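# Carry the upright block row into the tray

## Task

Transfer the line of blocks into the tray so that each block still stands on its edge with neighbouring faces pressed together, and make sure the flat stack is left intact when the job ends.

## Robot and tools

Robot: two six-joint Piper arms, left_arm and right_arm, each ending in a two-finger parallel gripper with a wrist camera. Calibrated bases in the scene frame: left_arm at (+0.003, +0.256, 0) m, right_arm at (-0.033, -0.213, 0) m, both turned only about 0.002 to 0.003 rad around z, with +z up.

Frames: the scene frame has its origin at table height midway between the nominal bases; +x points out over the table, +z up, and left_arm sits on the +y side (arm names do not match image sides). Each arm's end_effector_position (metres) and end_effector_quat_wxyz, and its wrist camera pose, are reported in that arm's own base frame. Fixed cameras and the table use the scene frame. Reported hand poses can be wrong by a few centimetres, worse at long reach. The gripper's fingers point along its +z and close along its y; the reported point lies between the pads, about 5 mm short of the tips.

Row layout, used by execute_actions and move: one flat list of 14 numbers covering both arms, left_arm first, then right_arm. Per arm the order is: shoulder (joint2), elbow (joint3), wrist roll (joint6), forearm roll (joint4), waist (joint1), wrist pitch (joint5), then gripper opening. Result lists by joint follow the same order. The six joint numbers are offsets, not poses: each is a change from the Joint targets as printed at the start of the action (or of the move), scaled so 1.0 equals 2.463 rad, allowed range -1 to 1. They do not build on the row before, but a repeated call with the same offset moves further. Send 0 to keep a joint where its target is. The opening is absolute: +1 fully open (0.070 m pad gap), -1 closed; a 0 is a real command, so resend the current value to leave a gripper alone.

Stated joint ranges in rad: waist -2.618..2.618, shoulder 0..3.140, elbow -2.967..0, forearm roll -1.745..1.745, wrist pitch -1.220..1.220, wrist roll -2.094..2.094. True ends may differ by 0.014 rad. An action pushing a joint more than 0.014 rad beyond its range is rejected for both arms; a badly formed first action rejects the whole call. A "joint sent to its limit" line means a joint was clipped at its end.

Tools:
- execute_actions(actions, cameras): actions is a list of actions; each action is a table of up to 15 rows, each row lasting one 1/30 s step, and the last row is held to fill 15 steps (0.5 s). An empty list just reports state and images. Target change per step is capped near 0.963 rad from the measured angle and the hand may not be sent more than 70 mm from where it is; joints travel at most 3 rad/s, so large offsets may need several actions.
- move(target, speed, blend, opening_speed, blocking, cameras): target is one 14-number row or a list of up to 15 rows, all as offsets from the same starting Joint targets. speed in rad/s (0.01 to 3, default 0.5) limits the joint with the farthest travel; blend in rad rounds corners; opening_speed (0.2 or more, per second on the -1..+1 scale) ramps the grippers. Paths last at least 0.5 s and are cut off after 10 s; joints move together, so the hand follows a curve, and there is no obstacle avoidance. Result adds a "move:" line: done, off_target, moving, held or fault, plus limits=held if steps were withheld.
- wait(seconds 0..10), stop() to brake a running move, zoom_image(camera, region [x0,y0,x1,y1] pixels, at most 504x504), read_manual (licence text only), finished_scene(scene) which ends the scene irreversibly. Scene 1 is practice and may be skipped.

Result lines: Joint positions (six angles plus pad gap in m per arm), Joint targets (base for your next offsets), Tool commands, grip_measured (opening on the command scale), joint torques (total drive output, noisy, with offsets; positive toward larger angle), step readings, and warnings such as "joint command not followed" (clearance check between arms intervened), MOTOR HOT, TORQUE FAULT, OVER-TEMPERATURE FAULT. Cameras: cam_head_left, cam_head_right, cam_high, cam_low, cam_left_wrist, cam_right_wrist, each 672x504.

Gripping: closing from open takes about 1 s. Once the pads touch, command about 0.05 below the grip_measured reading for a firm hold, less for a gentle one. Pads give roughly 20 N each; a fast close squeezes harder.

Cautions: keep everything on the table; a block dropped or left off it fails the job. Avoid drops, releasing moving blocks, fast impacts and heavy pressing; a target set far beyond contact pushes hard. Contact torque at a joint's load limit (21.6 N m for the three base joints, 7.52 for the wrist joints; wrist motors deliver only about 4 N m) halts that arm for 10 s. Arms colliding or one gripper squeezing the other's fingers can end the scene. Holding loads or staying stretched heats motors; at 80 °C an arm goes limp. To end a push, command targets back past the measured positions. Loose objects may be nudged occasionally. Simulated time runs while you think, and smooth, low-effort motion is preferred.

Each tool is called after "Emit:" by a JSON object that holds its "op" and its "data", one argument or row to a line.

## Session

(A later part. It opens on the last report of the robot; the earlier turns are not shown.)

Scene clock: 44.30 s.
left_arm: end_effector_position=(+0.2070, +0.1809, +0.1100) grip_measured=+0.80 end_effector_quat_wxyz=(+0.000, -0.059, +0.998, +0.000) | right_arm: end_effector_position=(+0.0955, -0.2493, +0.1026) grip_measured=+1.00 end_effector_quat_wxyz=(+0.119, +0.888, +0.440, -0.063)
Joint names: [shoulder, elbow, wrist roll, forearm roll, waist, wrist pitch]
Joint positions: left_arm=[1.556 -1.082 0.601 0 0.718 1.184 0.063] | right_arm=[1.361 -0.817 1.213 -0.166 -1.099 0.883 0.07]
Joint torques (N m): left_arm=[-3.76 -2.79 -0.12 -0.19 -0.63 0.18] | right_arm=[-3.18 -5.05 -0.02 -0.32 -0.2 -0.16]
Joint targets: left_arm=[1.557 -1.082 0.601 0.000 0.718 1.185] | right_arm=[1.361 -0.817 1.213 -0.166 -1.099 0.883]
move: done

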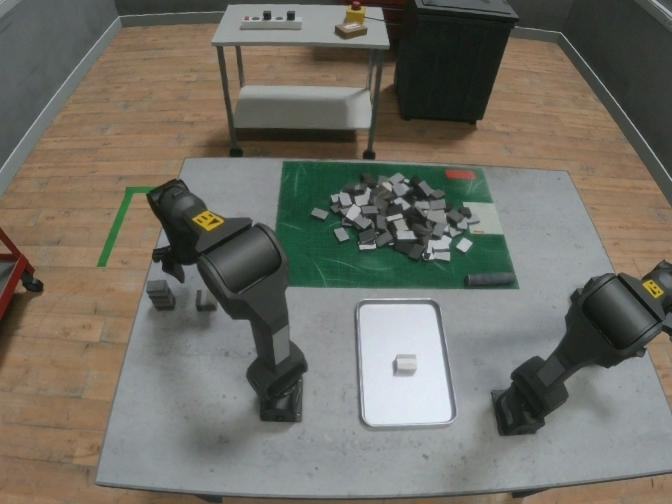

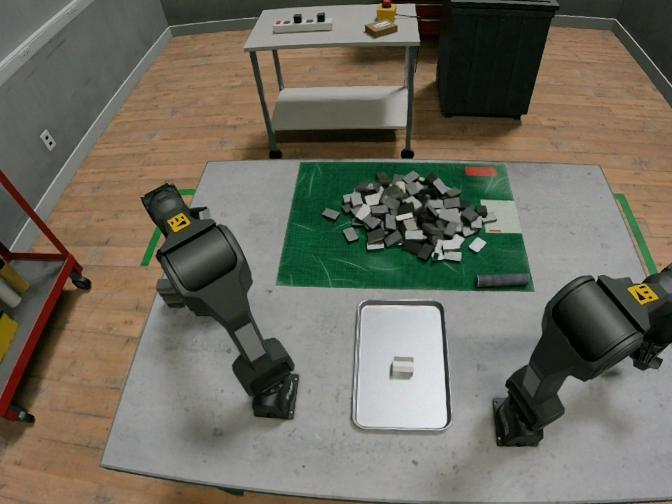

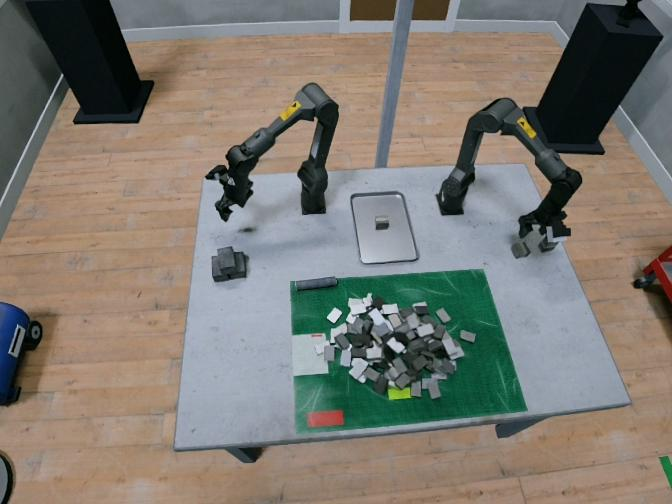

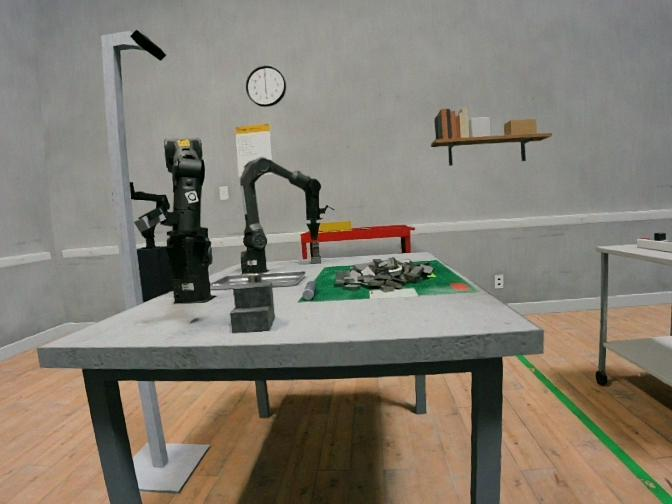

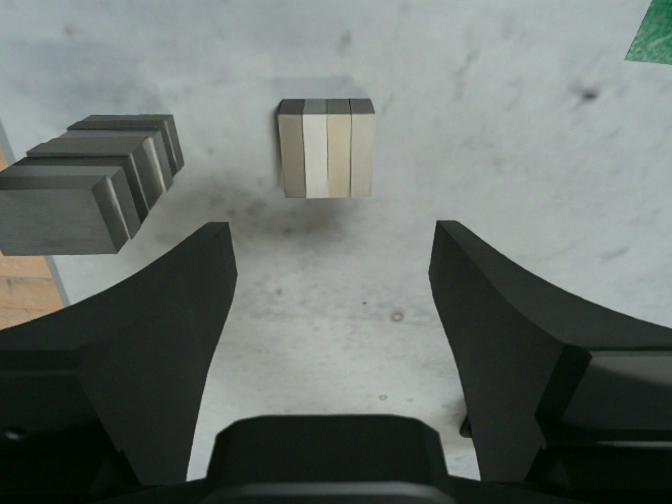

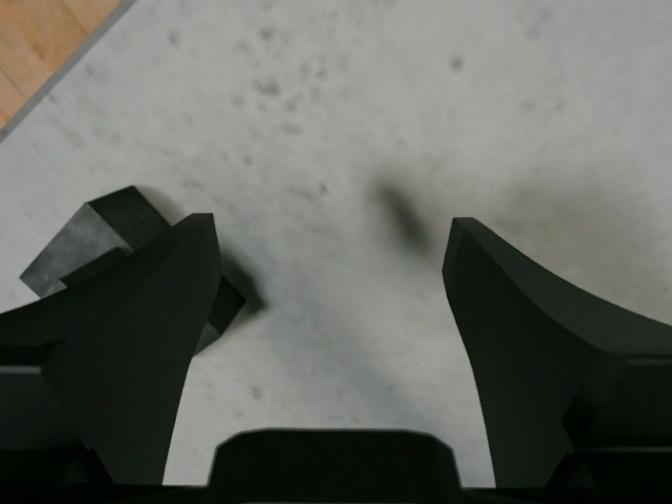

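Emit:
{"op": "move", "data": {
  "target": [
    [0.0357,0.0626,0.0049,0,0.0049,-0.0992,0.8,0,0,0,0,0,0,1],
    [0.0646,0.0892,0.0049,0,0.0049,-0.1545,0.8,0,0,0,0,0,0,1],
    [0.0646,0.0892,0.0049,0,0.0049,-0.1545,0.05,0,0,0,0,0,0,1]
  ],
  "speed": [0.25,0.15,0.2],
  "blend": [0.02,0,0],
  "opening_speed": 0.5,
  "cameras": ["cam_left_wrist","cam_head_left"]
}}

Scene clock: 48.93 s.
left_arm: end_effector_position=(+0.2048, +0.1833, +0.0168) grip_measured=+0.20 end_effector_quat_wxyz=(+0.000, -0.059, +0.998, +0.000) | right_arm: end_effector_position=(+0.0955, -0.2493, +0.1026) grip_measured=+1.00 end_effector_quat_wxyz=(+0.119, +0.888, +0.440, -0.063)
Joint names: [shoulder, elbow, wrist roll, forearm roll, waist, wrist pitch]
Joint positions: left_arm=[1.716 -0.862 0.612 0 0.73 0.804 0.042] | right_arm=[1.361 -0.817 1.213 -0.166 -1.099 0.883 0.07]
Joint torques (N m): left_arm=[-5.04 -2.29 0.07 -0.1 -0.18 0.13] | right_arm=[-3.29 -5.26 0.01 -0.31 -0.31 -0.21]
Joint targets: left_arm=[1.716 -0.863 0.613 0.000 0.730 0.804] | right_arm=[1.361 -0.817 1.213 -0.166 -1.099 0.883]
move: done
Images, in order (width x height): cam_head_left 672x504, cam_left_wrist 672x504.

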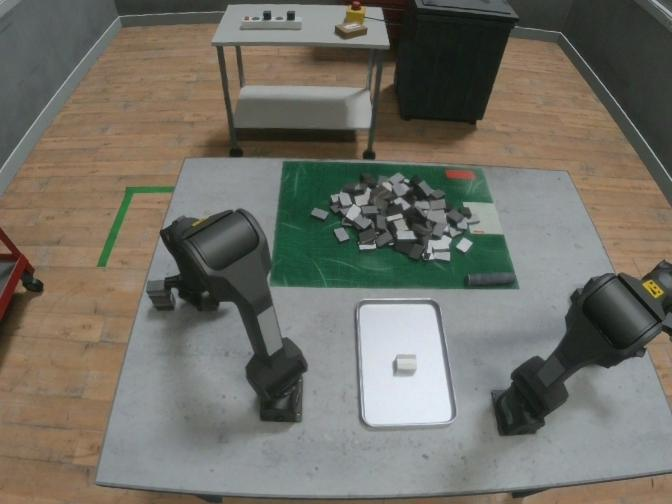

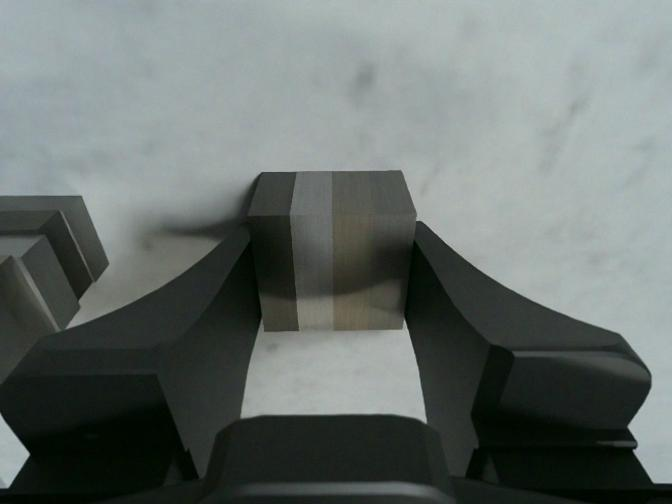

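Emit:
{"op": "move", "data": {
  "target": [
    [-0.0288,-0.0263,0,0,0,0.0555,0.05,0,0,0,0,0,0,1],
    [-0.0648,-0.0892,0,0,0,0.1544,0.05,0,0,0,0,0,0,1],
    [-0.0513,-0.0880,-0.0637,0,-0.7490,0.1397,0.05,0,0,0,0,0,0,1]
  ],
  "speed": [0.2,0.3,0.6],
  "blend": [0.02,0.05,0],
  "cameras": ["cam_left_wrist","cam_head_left","cam_high"]
}}

Scene clock: 54.87 s.
left_arm: end_effector_position=(+0.1239, -0.2528, +0.1003) grip_measured=+0.20 end_effector_quat_wxyz=(+0.000, +0.707, +0.707, +0.000) | right_arm: end_effector_position=(+0.0955, -0.2493, +0.1026) grip_measured=+1.00 end_effector_quat_wxyz=(+0.119, +0.888, +0.440, -0.063)
Joint names: [shoulder, elbow, wrist roll, forearm roll, waist, wrist pitch]
Joint positions: left_arm=[1.589 -1.08 0.456 0 -1.115 1.148 0.042] | right_arm=[1.361 -0.817 1.213 -0.166 -1.099 0.883 0.07]
Joint torques (N m): left_arm=[-4.64 -2.45 -0.08 -0.07 0.02 -0.12] | right_arm=[-3.31 -5.13 0 -0.3 -0.03 -0.17]
Joint targets: left_arm=[1.589 -1.079 0.456 0.000 -1.115 1.148] | right_arm=[1.361 -0.817 1.213 -0.166 -1.099 0.883]
move: done
Images, in order (width x height): cam_head_left 672x504, cam_high 672x504, cam_left_wrist 672x504.

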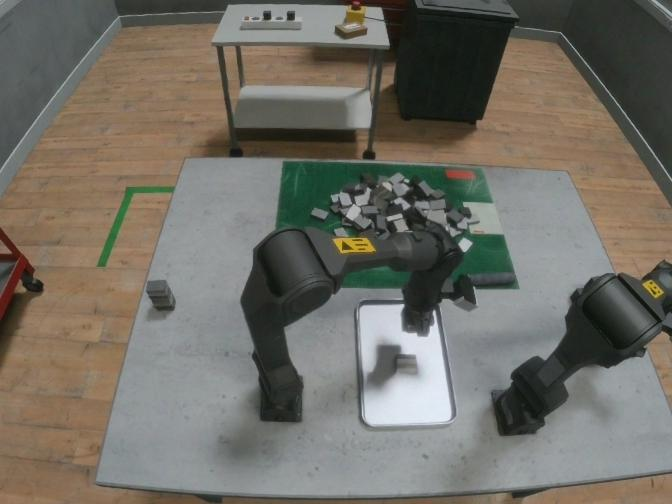

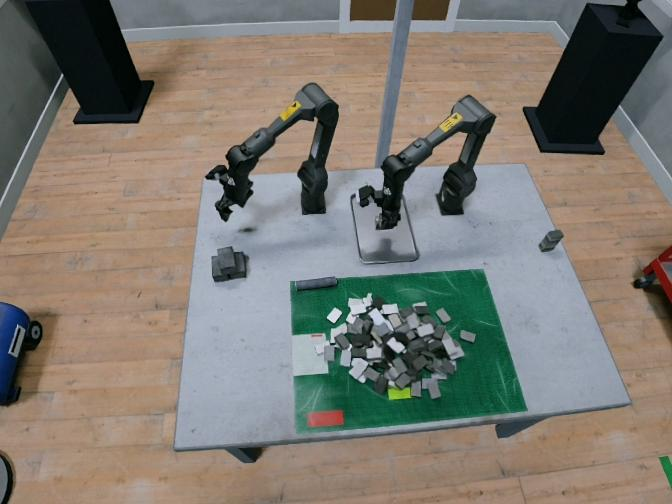

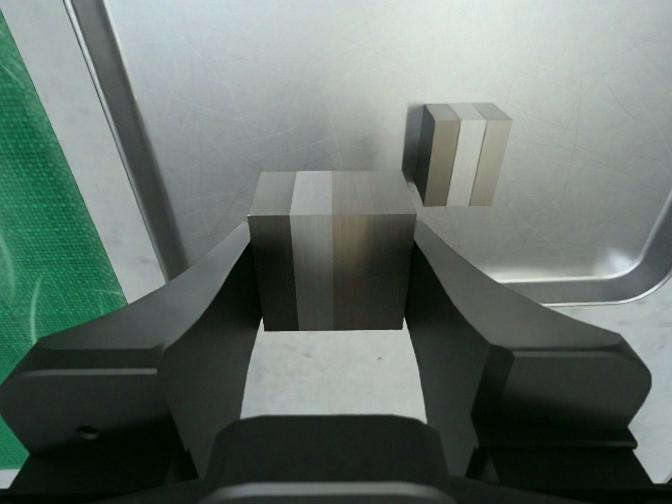

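Emit:
{"op": "move", "data": {
  "target": [0.0575,0.0717,0.0041,0,0.0040,-0.1292,0.05,0,0,0,0,0,0,1],
  "speed": 0.25,
  "cameras": ["cam_left_wrist"]
}}

Emit:
{"op": "move", "data": {
  "target": [0.0020,0.0015,0,0,0,-0.0035,0.05,0,0,0,0,0,0,1],
  "speed": 0.03,
  "cameras": ["cam_left_wrist"]
}}

Emit:
{"op": "move", "data": {
  "target": [0.0012,0.0008,0,0,0,-0.0020,0.05,0,0,0,0,0,0,1],
  "speed": 0.03,
  "cameras": ["cam_left_wrist"]
}}

Emit:
{"op": "zoom_image", "data": {
  "camera": "cam_left_wrist",
  "region": [200, 100, 600, 400]
}}

Scene clock: 58.00 s.
left_arm: end_effector_position=(+0.1268, -0.2525, +0.0203) grip_measured=+0.20 end_effector_quat_wxyz=(-0.001, +0.707, +0.707, +0.000) | right_arm: end_effector_position=(+0.0955, -0.2493, +0.1026) grip_measured=+1.00 end_effector_quat_wxyz=(+0.119, +0.888, +0.440, -0.063)
Joint names: [shoulder, elbow, wrist roll, forearm roll, waist, wrist pitch]
Joint positions: left_arm=[1.732 -0.902 0.466 0 -1.106 0.829 0.042] | right_arm=[1.361 -0.817 1.213 -0.166 -1.099 0.883 0.07]
Joint torques (N m): left_arm=[-5.99 -2.69 0.11 -0.18 0.02 0.22] | right_arm=[-3.49 -5.12 0 -0.32 -0.35 -0.16]
Joint targets: left_arm=[1.731 -0.903 0.466 0.000 -1.105 0.830] | right_arm=[1.361 -0.817 1.213 -0.166 -1.099 0.883]
move: done
Images, in order (width x height): cam_left_wrist 672x504.

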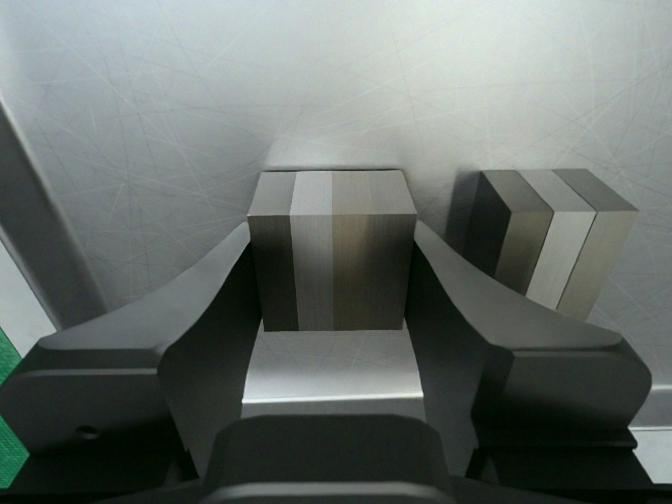

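Scene clock: 58.70 s.
left_arm: end_effector_position=(+0.1270, -0.2530, +0.0190) grip_measured=+0.20 end_effector_quat_wxyz=(+0.000, +0.707, +0.707, +0.000) | right_arm: end_effector_position=(+0.0955, -0.2493, +0.1026) grip_measured=+1.00 end_effector_quat_wxyz=(+0.119, +0.888, +0.440, -0.063)
Joint names: [shoulder, elbow, wrist roll, forearm roll, waist, wrist pitch]
Joint positions: left_arm=[1.735 -0.9 0.466 0 -1.106 0.822 0.042] | right_arm=[1.361 -0.817 1.213 -0.166 -1.099 0.883 0.07]
Joint torques (N m): left_arm=[-4.98 -1.89 0.07 -0.17 -0.1 -0.09] | right_arm=[-3.14 -5.06 -0.02 -0.29 -0.18 -0.2]
Joint targets: left_arm=[1.736 -0.899 0.466 0.000 -1.105 0.821] | right_arm=[1.361 -0.817 1.213 -0.166 -1.099 0.883]
move: done
Images, in order (width x height): cam_left_wrist 672x504.

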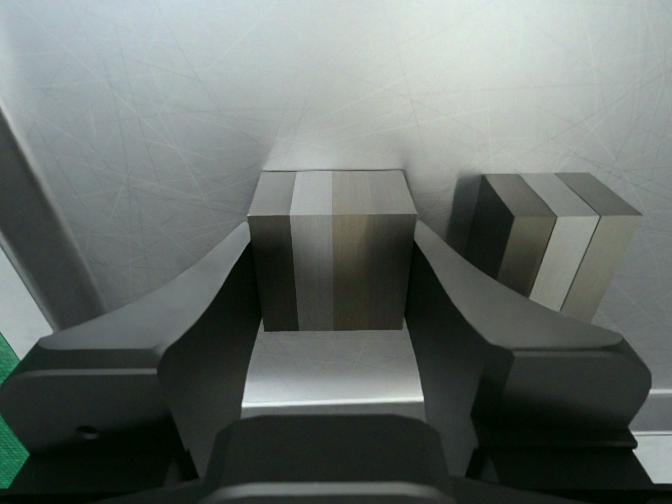

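Scene clock: 59.40 s.
left_arm: end_effector_position=(+0.1270, -0.2529, +0.0179) grip_measured=+0.20 end_effector_quat_wxyz=(+0.000, +0.707, +0.707, +0.000) | right_arm: end_effector_position=(+0.0955, -0.2493, +0.1026) grip_measured=+1.00 end_effector_quat_wxyz=(+0.119, +0.888, +0.440, -0.063)
Joint names: [shoulder, elbow, wrist roll, forearm roll, waist, wrist pitch]
Joint positions: left_arm=[1.738 -0.898 0.466 0 -1.106 0.818 0.042] | right_arm=[1.361 -0.817 1.213 -0.166 -1.099 0.883 0.07]
Joint torques (N m): left_arm=[-3.96 -1.71 0.02 -0.16 -0.18 -0.7] | right_arm=[-3.3 -4.98 0.02 -0.33 -0.34 -0.15]
Joint targets: left_arm=[1.739 -0.897 0.466 0.000 -1.105 0.816] | right_arm=[1.361 -0.817 1.213 -0.166 -1.099 0.883]
move: done
Images, in order (width x height): cam_left_wrist 672x504.

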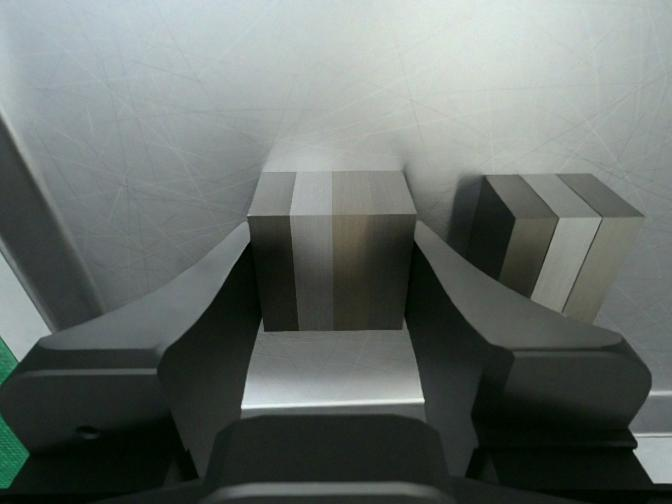

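Scaled by 1.260.

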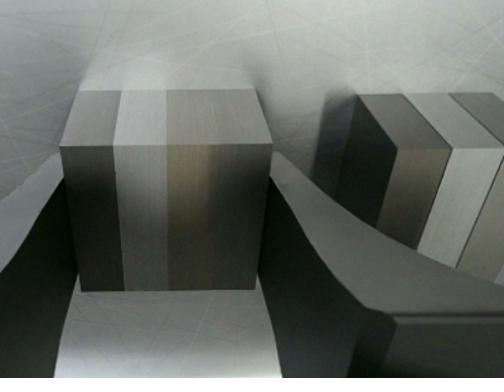

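Emit:
{"op": "move", "data": {
  "target": [
    [0,0,0,0,0,0,0.32,0,0,0,0,0,0,1],
    [-0.0281,-0.0255,0,0,0,0.0537,0.32,0,0,0,0,0,0,1],
    [-0.0607,-0.0742,0,0,0,0.1348,0.32,0,0,0,0,0,0,1],
    [-0.0951,-0.0521,-0.7278,0,-0.0900,0.1472,0.8,0,0,0,0,0,0,1]
  ],
  "speed": [0.2,0.12,0.3,0.6],
  "blend": [0,0.02,0.03,0],
  "opening_speed": 0.5,
  "cameras": ["cam_left_wrist","cam_head_left","cam_high"]
}}

Emit:
{"op": "zoom_image", "data": {
  "camera": "cam_left_wrist",
  "region": [200, 0, 480, 300]
}}

Scene clock: 68.03 s.
left_arm: end_effector_position=(+0.0631, -0.2524, +0.1102) grip_measured=+0.80 end_effector_quat_wxyz=(+0.000, +0.000, +1.000, +0.000) | right_arm: end_effector_position=(+0.0955, -0.2493, +0.1026) grip_measured=+1.00 end_effector_quat_wxyz=(+0.119, +0.888, +0.440, -0.063)
Joint names: [shoulder, elbow, wrist roll, forearm roll, waist, wrist pitch]
Joint positions: left_arm=[1.505 -1.026 -1.327 0 -1.326 1.178 0.063] | right_arm=[1.361 -0.817 1.213 -0.166 -1.099 0.883 0.07]
Joint torques (N m): left_arm=[-3.88 -2.09 0.07 -0.04 0.03 0.09] | right_arm=[-3.35 -5.15 0 -0.35 0.04 -0.18]
Joint targets: left_arm=[1.505 -1.026 -1.327 0.000 -1.327 1.179] | right_arm=[1.361 -0.817 1.213 -0.166 -1.099 0.883]
move: done
Images, in order (width x height): cam_head_left 672x504, cam_high 672x504, cam_left_wrist 672x504.

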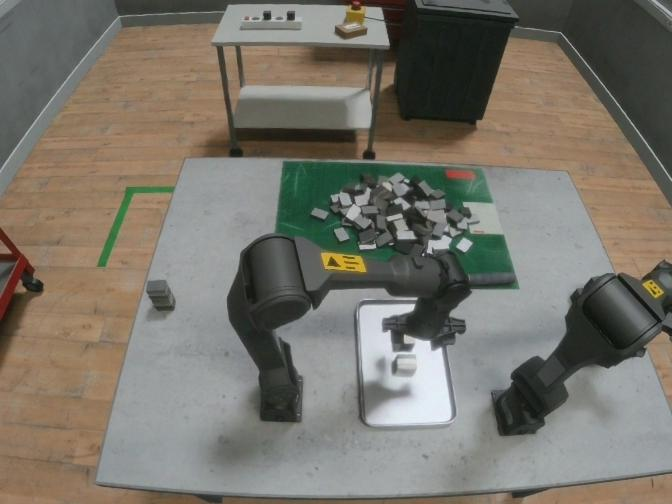

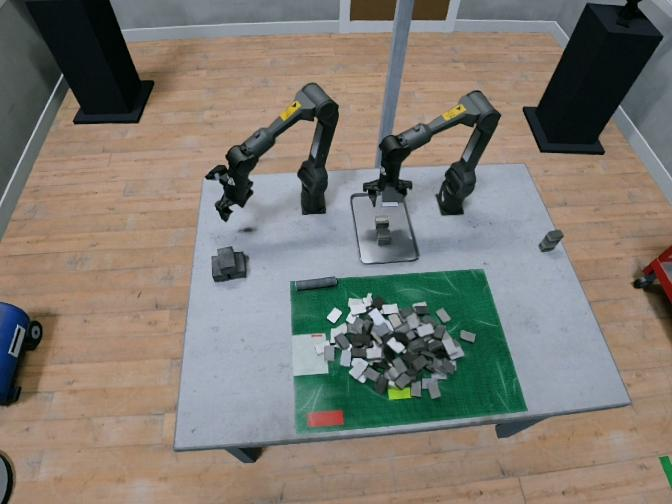

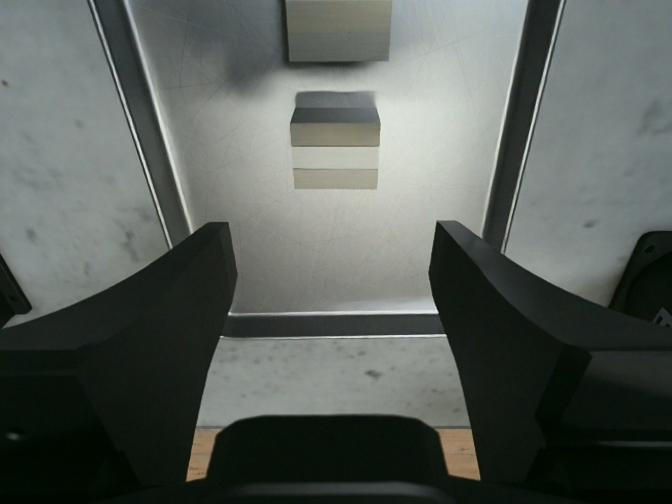

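Scaled by 1.680.

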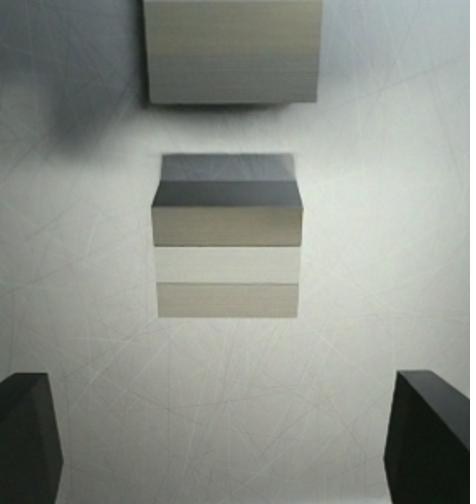

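Emit:
{"op": "move", "data": {
  "target": [
    [0.0373,0.0641,0,0,0,-0.1014,0.8,0,0,0,0,0,0,1],
    [0.0665,0.0898,0,0,0,-0.1562,0.8,0,0,0,0,0,0,1],
    [0.0665,0.0898,0,0,0,-0.1562,0.05,0,0,0,0,0,0,1]
  ],
  "speed": [0.25,0.15,0.2],
  "blend": [0.02,0,0],
  "opening_speed": 0.5,
  "cameras": ["cam_left_wrist"]
}}

Scene clock: 72.67 s.
left_arm: end_effector_position=(+0.0631, -0.2524, +0.0183) grip_measured=+0.16 end_effector_quat_wxyz=(+0.000, +0.000, +1.000, +0.000) | right_arm: end_effector_position=(+0.0955, -0.2493, +0.1026) grip_measured=+1.00 end_effector_quat_wxyz=(+0.119, +0.888, +0.440, -0.063)
Joint names: [shoulder, elbow, wrist roll, forearm roll, waist, wrist pitch]
Joint positions: left_arm=[1.669 -0.805 -1.327 0 -1.326 0.794 0.041] | right_arm=[1.361 -0.817 1.213 -0.166 -1.099 0.883 0.07]
Joint torques (N m): left_arm=[-4.5 -1.87 -0.11 -0.06 -0.03 0.2] | right_arm=[-3.46 -5.27 0.03 -0.32 -0.24 -0.14]
Joint targets: left_arm=[1.668 -0.804 -1.327 0.000 -1.327 0.794] | right_arm=[1.361 -0.817 1.213 -0.166 -1.099 0.883]
move: done
Images, in order (width x height): cam_left_wrist 672x504.

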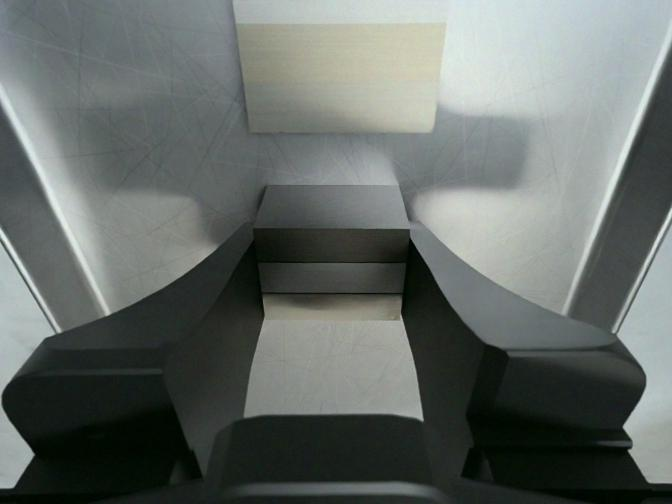

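Emit:
{"op": "move", "data": {
  "target": [0.0114,-0.0154,0.0345,0,0.0345,0.0039,0.05,0,0,0,0,0,0,1],
  "speed": 0.05,
  "cameras": ["cam_left_wrist"]
}}

Emit:
{"op": "zoom_image", "data": {
  "camera": "cam_left_wrist",
  "region": [220, 120, 460, 330]
}}

Scene clock: 75.63 s.
left_arm: end_effector_position=(+0.0871, -0.2549, +0.0184) grip_measured=+0.16 end_effector_quat_wxyz=(+0.000, +0.000, +1.000, +0.000) | right_arm: end_effector_position=(+0.0955, -0.2493, +0.1026) grip_measured=+1.00 end_effector_quat_wxyz=(+0.119, +0.888, +0.440, -0.063)
Joint names: [shoulder, elbow, wrist roll, forearm roll, waist, wrist pitch]
Joint positions: left_arm=[1.696 -0.842 -1.241 0 -1.242 0.803 0.041] | right_arm=[1.361 -0.817 1.213 -0.166 -1.099 0.883 0.07]
Joint torques (N m): left_arm=[-2.42 -1.62 -0.04 0.45 0.65 -0.32] | right_arm=[-3.47 -5.02 0 -0.34 -0.19 -0.18]
Joint targets: left_arm=[1.697 -0.842 -1.242 0.000 -1.242 0.804] | right_arm=[1.361 -0.817 1.213 -0.166 -1.099 0.883]
move: done
Images, in order (width x height): cam_left_wrist 672x504.

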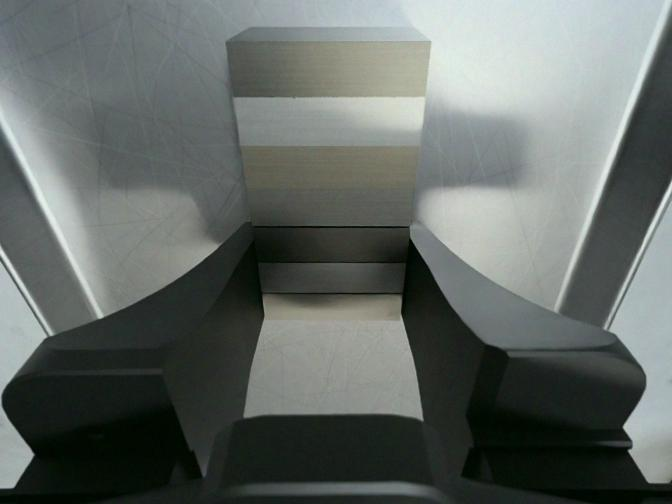

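Scaled by 2.100.

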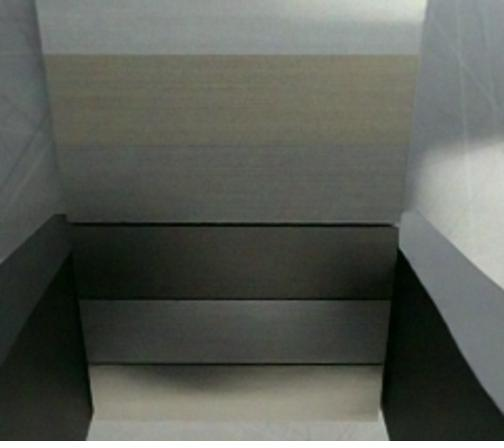

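Emit:
{"op": "move", "data": {
  "target": [0.0008,-0.0011,0.0029,0,0.0029,0.0003,0.05,0,0,0,0,0,0,1],
  "speed": 0.03,
  "cameras": ["cam_left_wrist"]
}}

Emit:
{"op": "zoom_image", "data": {
  "camera": "cam_left_wrist",
  "region": [220, 10, 460, 330]
}}

Scene clock: 76.73 s.
left_arm: end_effector_position=(+0.0887, -0.2550, +0.0184) grip_measured=+0.16 end_effector_quat_wxyz=(+0.000, +0.000, +1.000, +0.000) | right_arm: end_effector_position=(+0.0955, -0.2493, +0.1026) grip_measured=+1.00 end_effector_quat_wxyz=(+0.119, +0.888, +0.440, -0.063)
Joint names: [shoulder, elbow, wrist roll, forearm roll, waist, wrist pitch]
Joint positions: left_arm=[1.698 -0.845 -1.235 -0.001 -1.235 0.804 0.041] | right_arm=[1.361 -0.817 1.213 -0.166 -1.099 0.883 0.07]
Joint torques (N m): left_arm=[-1.83 -1.6 0.05 1.06 1.96 -0.61] | right_arm=[-3.44 -5.16 -0.02 -0.32 -0.2 -0.19]
Joint targets: left_arm=[1.698 -0.845 -1.234 0.000 -1.234 0.805] | right_arm=[1.361 -0.817 1.213 -0.166 -1.099 0.883]
move: done
Images, in order (width x height): cam_left_wrist 672x504.

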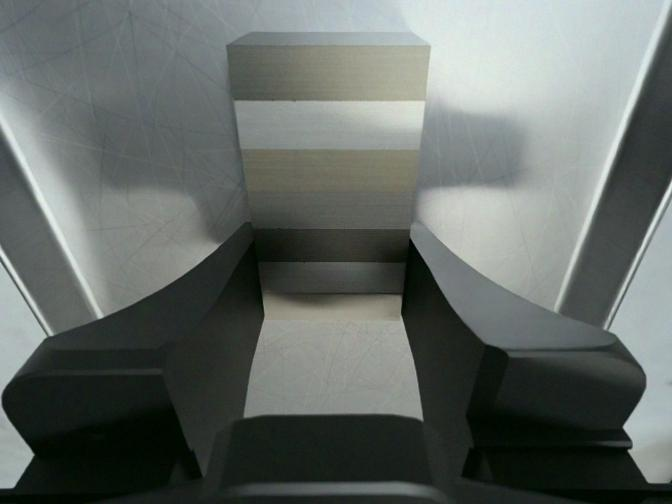

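Scaled by 1.575.

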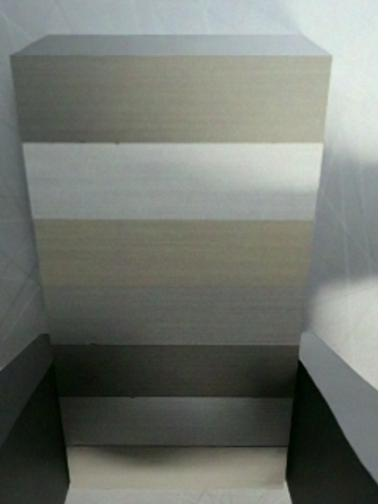

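Emit:
{"op": "move", "data": {
  "target": [
    [0,0,0,0,0,0,0.7,0,0,0,0,0,0,1],
    [-0.0280,-0.0256,0,0,0,0.0536,0.7,0,0,0,0,0,0,1],
    [-0.0646,-0.0889,0,0,0,0.1535,0.7,0,0,0,0,0,0,1]
  ],
  "speed": [0.2,0.15,0.3],
  "blend": [0,0.02,0],
  "opening_speed": 0.4
}}

Emit:
{"op": "zoom_image", "data": {
  "camera": "cam_left_wrist",
  "region": [220, 0, 460, 220]
}}

Emit:
{"op": "zoom_image", "data": {
  "camera": "cam_head_left",
  "region": [370, 310, 450, 400]
}}

Scene clock: 81.33 s.
left_arm: end_effector_position=(+0.0894, -0.2550, +0.1107) grip_measured=+0.70 end_effector_quat_wxyz=(+0.000, +0.000, +1.000, -0.001) | right_arm: end_effector_position=(+0.0955, -0.2493, +0.1026) grip_measured=+1.00 end_effector_quat_wxyz=(+0.119, +0.888, +0.440, -0.063)
Joint names: [shoulder, elbow, wrist roll, forearm roll, waist, wrist pitch]
Joint positions: left_arm=[1.538 -1.065 -1.235 0 -1.234 1.184 0.06] | right_arm=[1.361 -0.817 1.213 -0.166 -1.099 0.883 0.07]
Joint torques (N m): left_arm=[-3.43 -1.99 -0.12 -0.09 -0.61 -0.09] | right_arm=[-3.39 -5.33 -0.02 -0.33 -0.29 -0.19]
Joint targets: left_arm=[1.539 -1.064 -1.234 0.000 -1.234 1.183] | right_arm=[1.361 -0.817 1.213 -0.166 -1.099 0.883]
move: done

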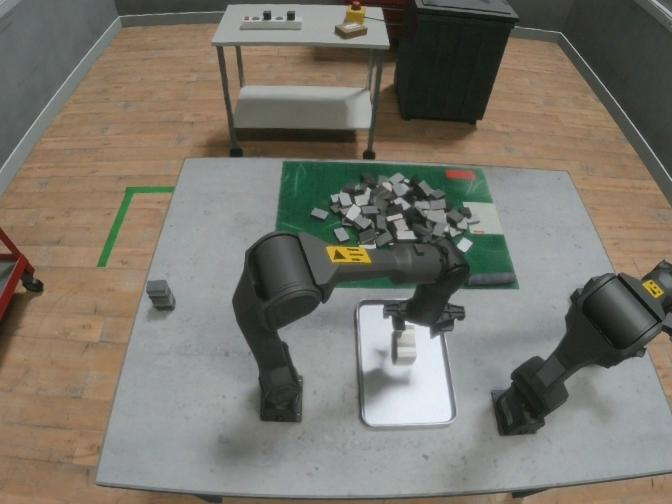

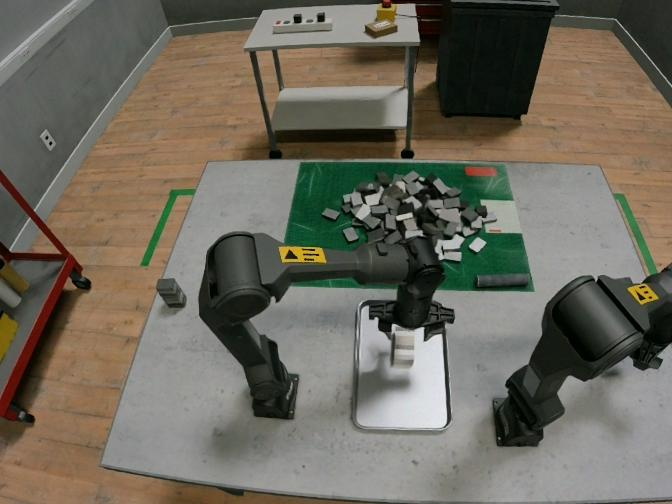

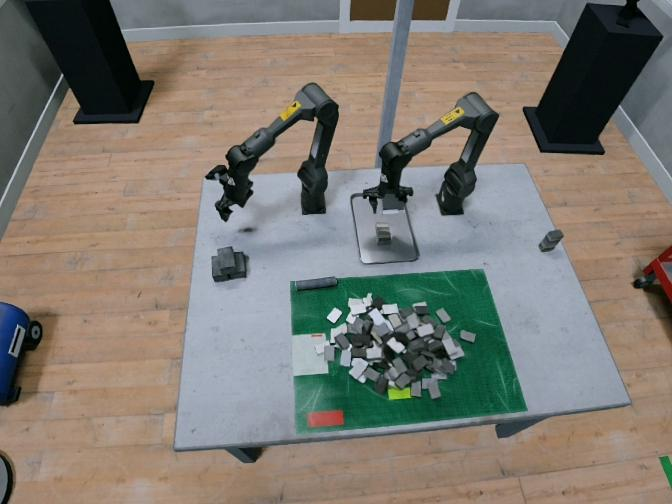

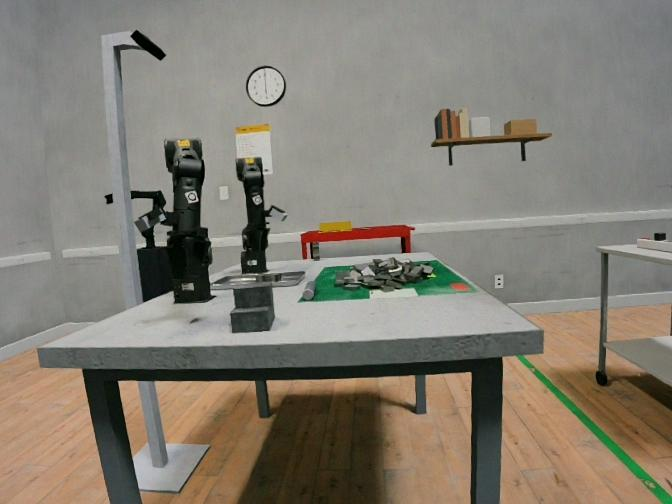

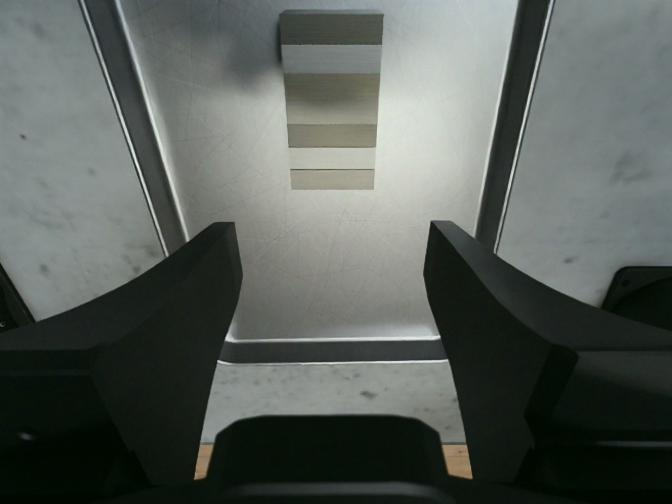

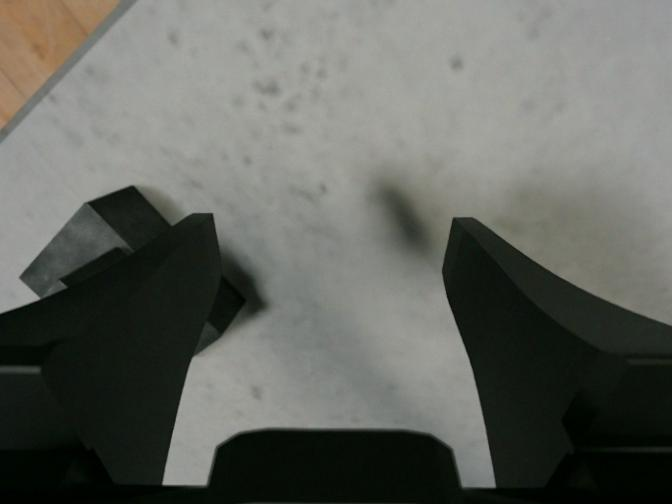

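Scaled by 2.100.

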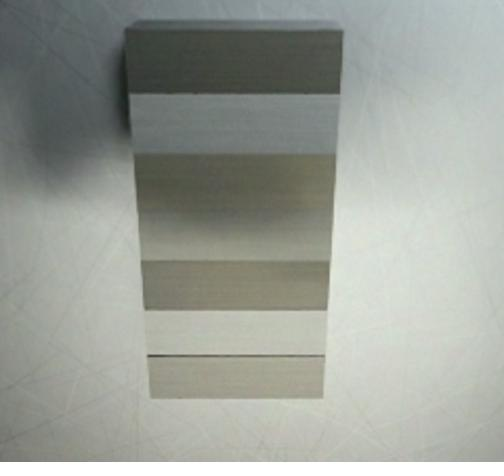

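Scaled by 5.600.

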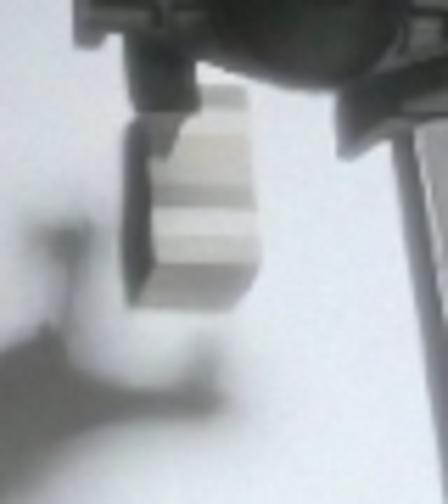

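Emit:
{"op": "finished_scene", "data": {
  "scene": 2
}}

The scene is finished: the task was done.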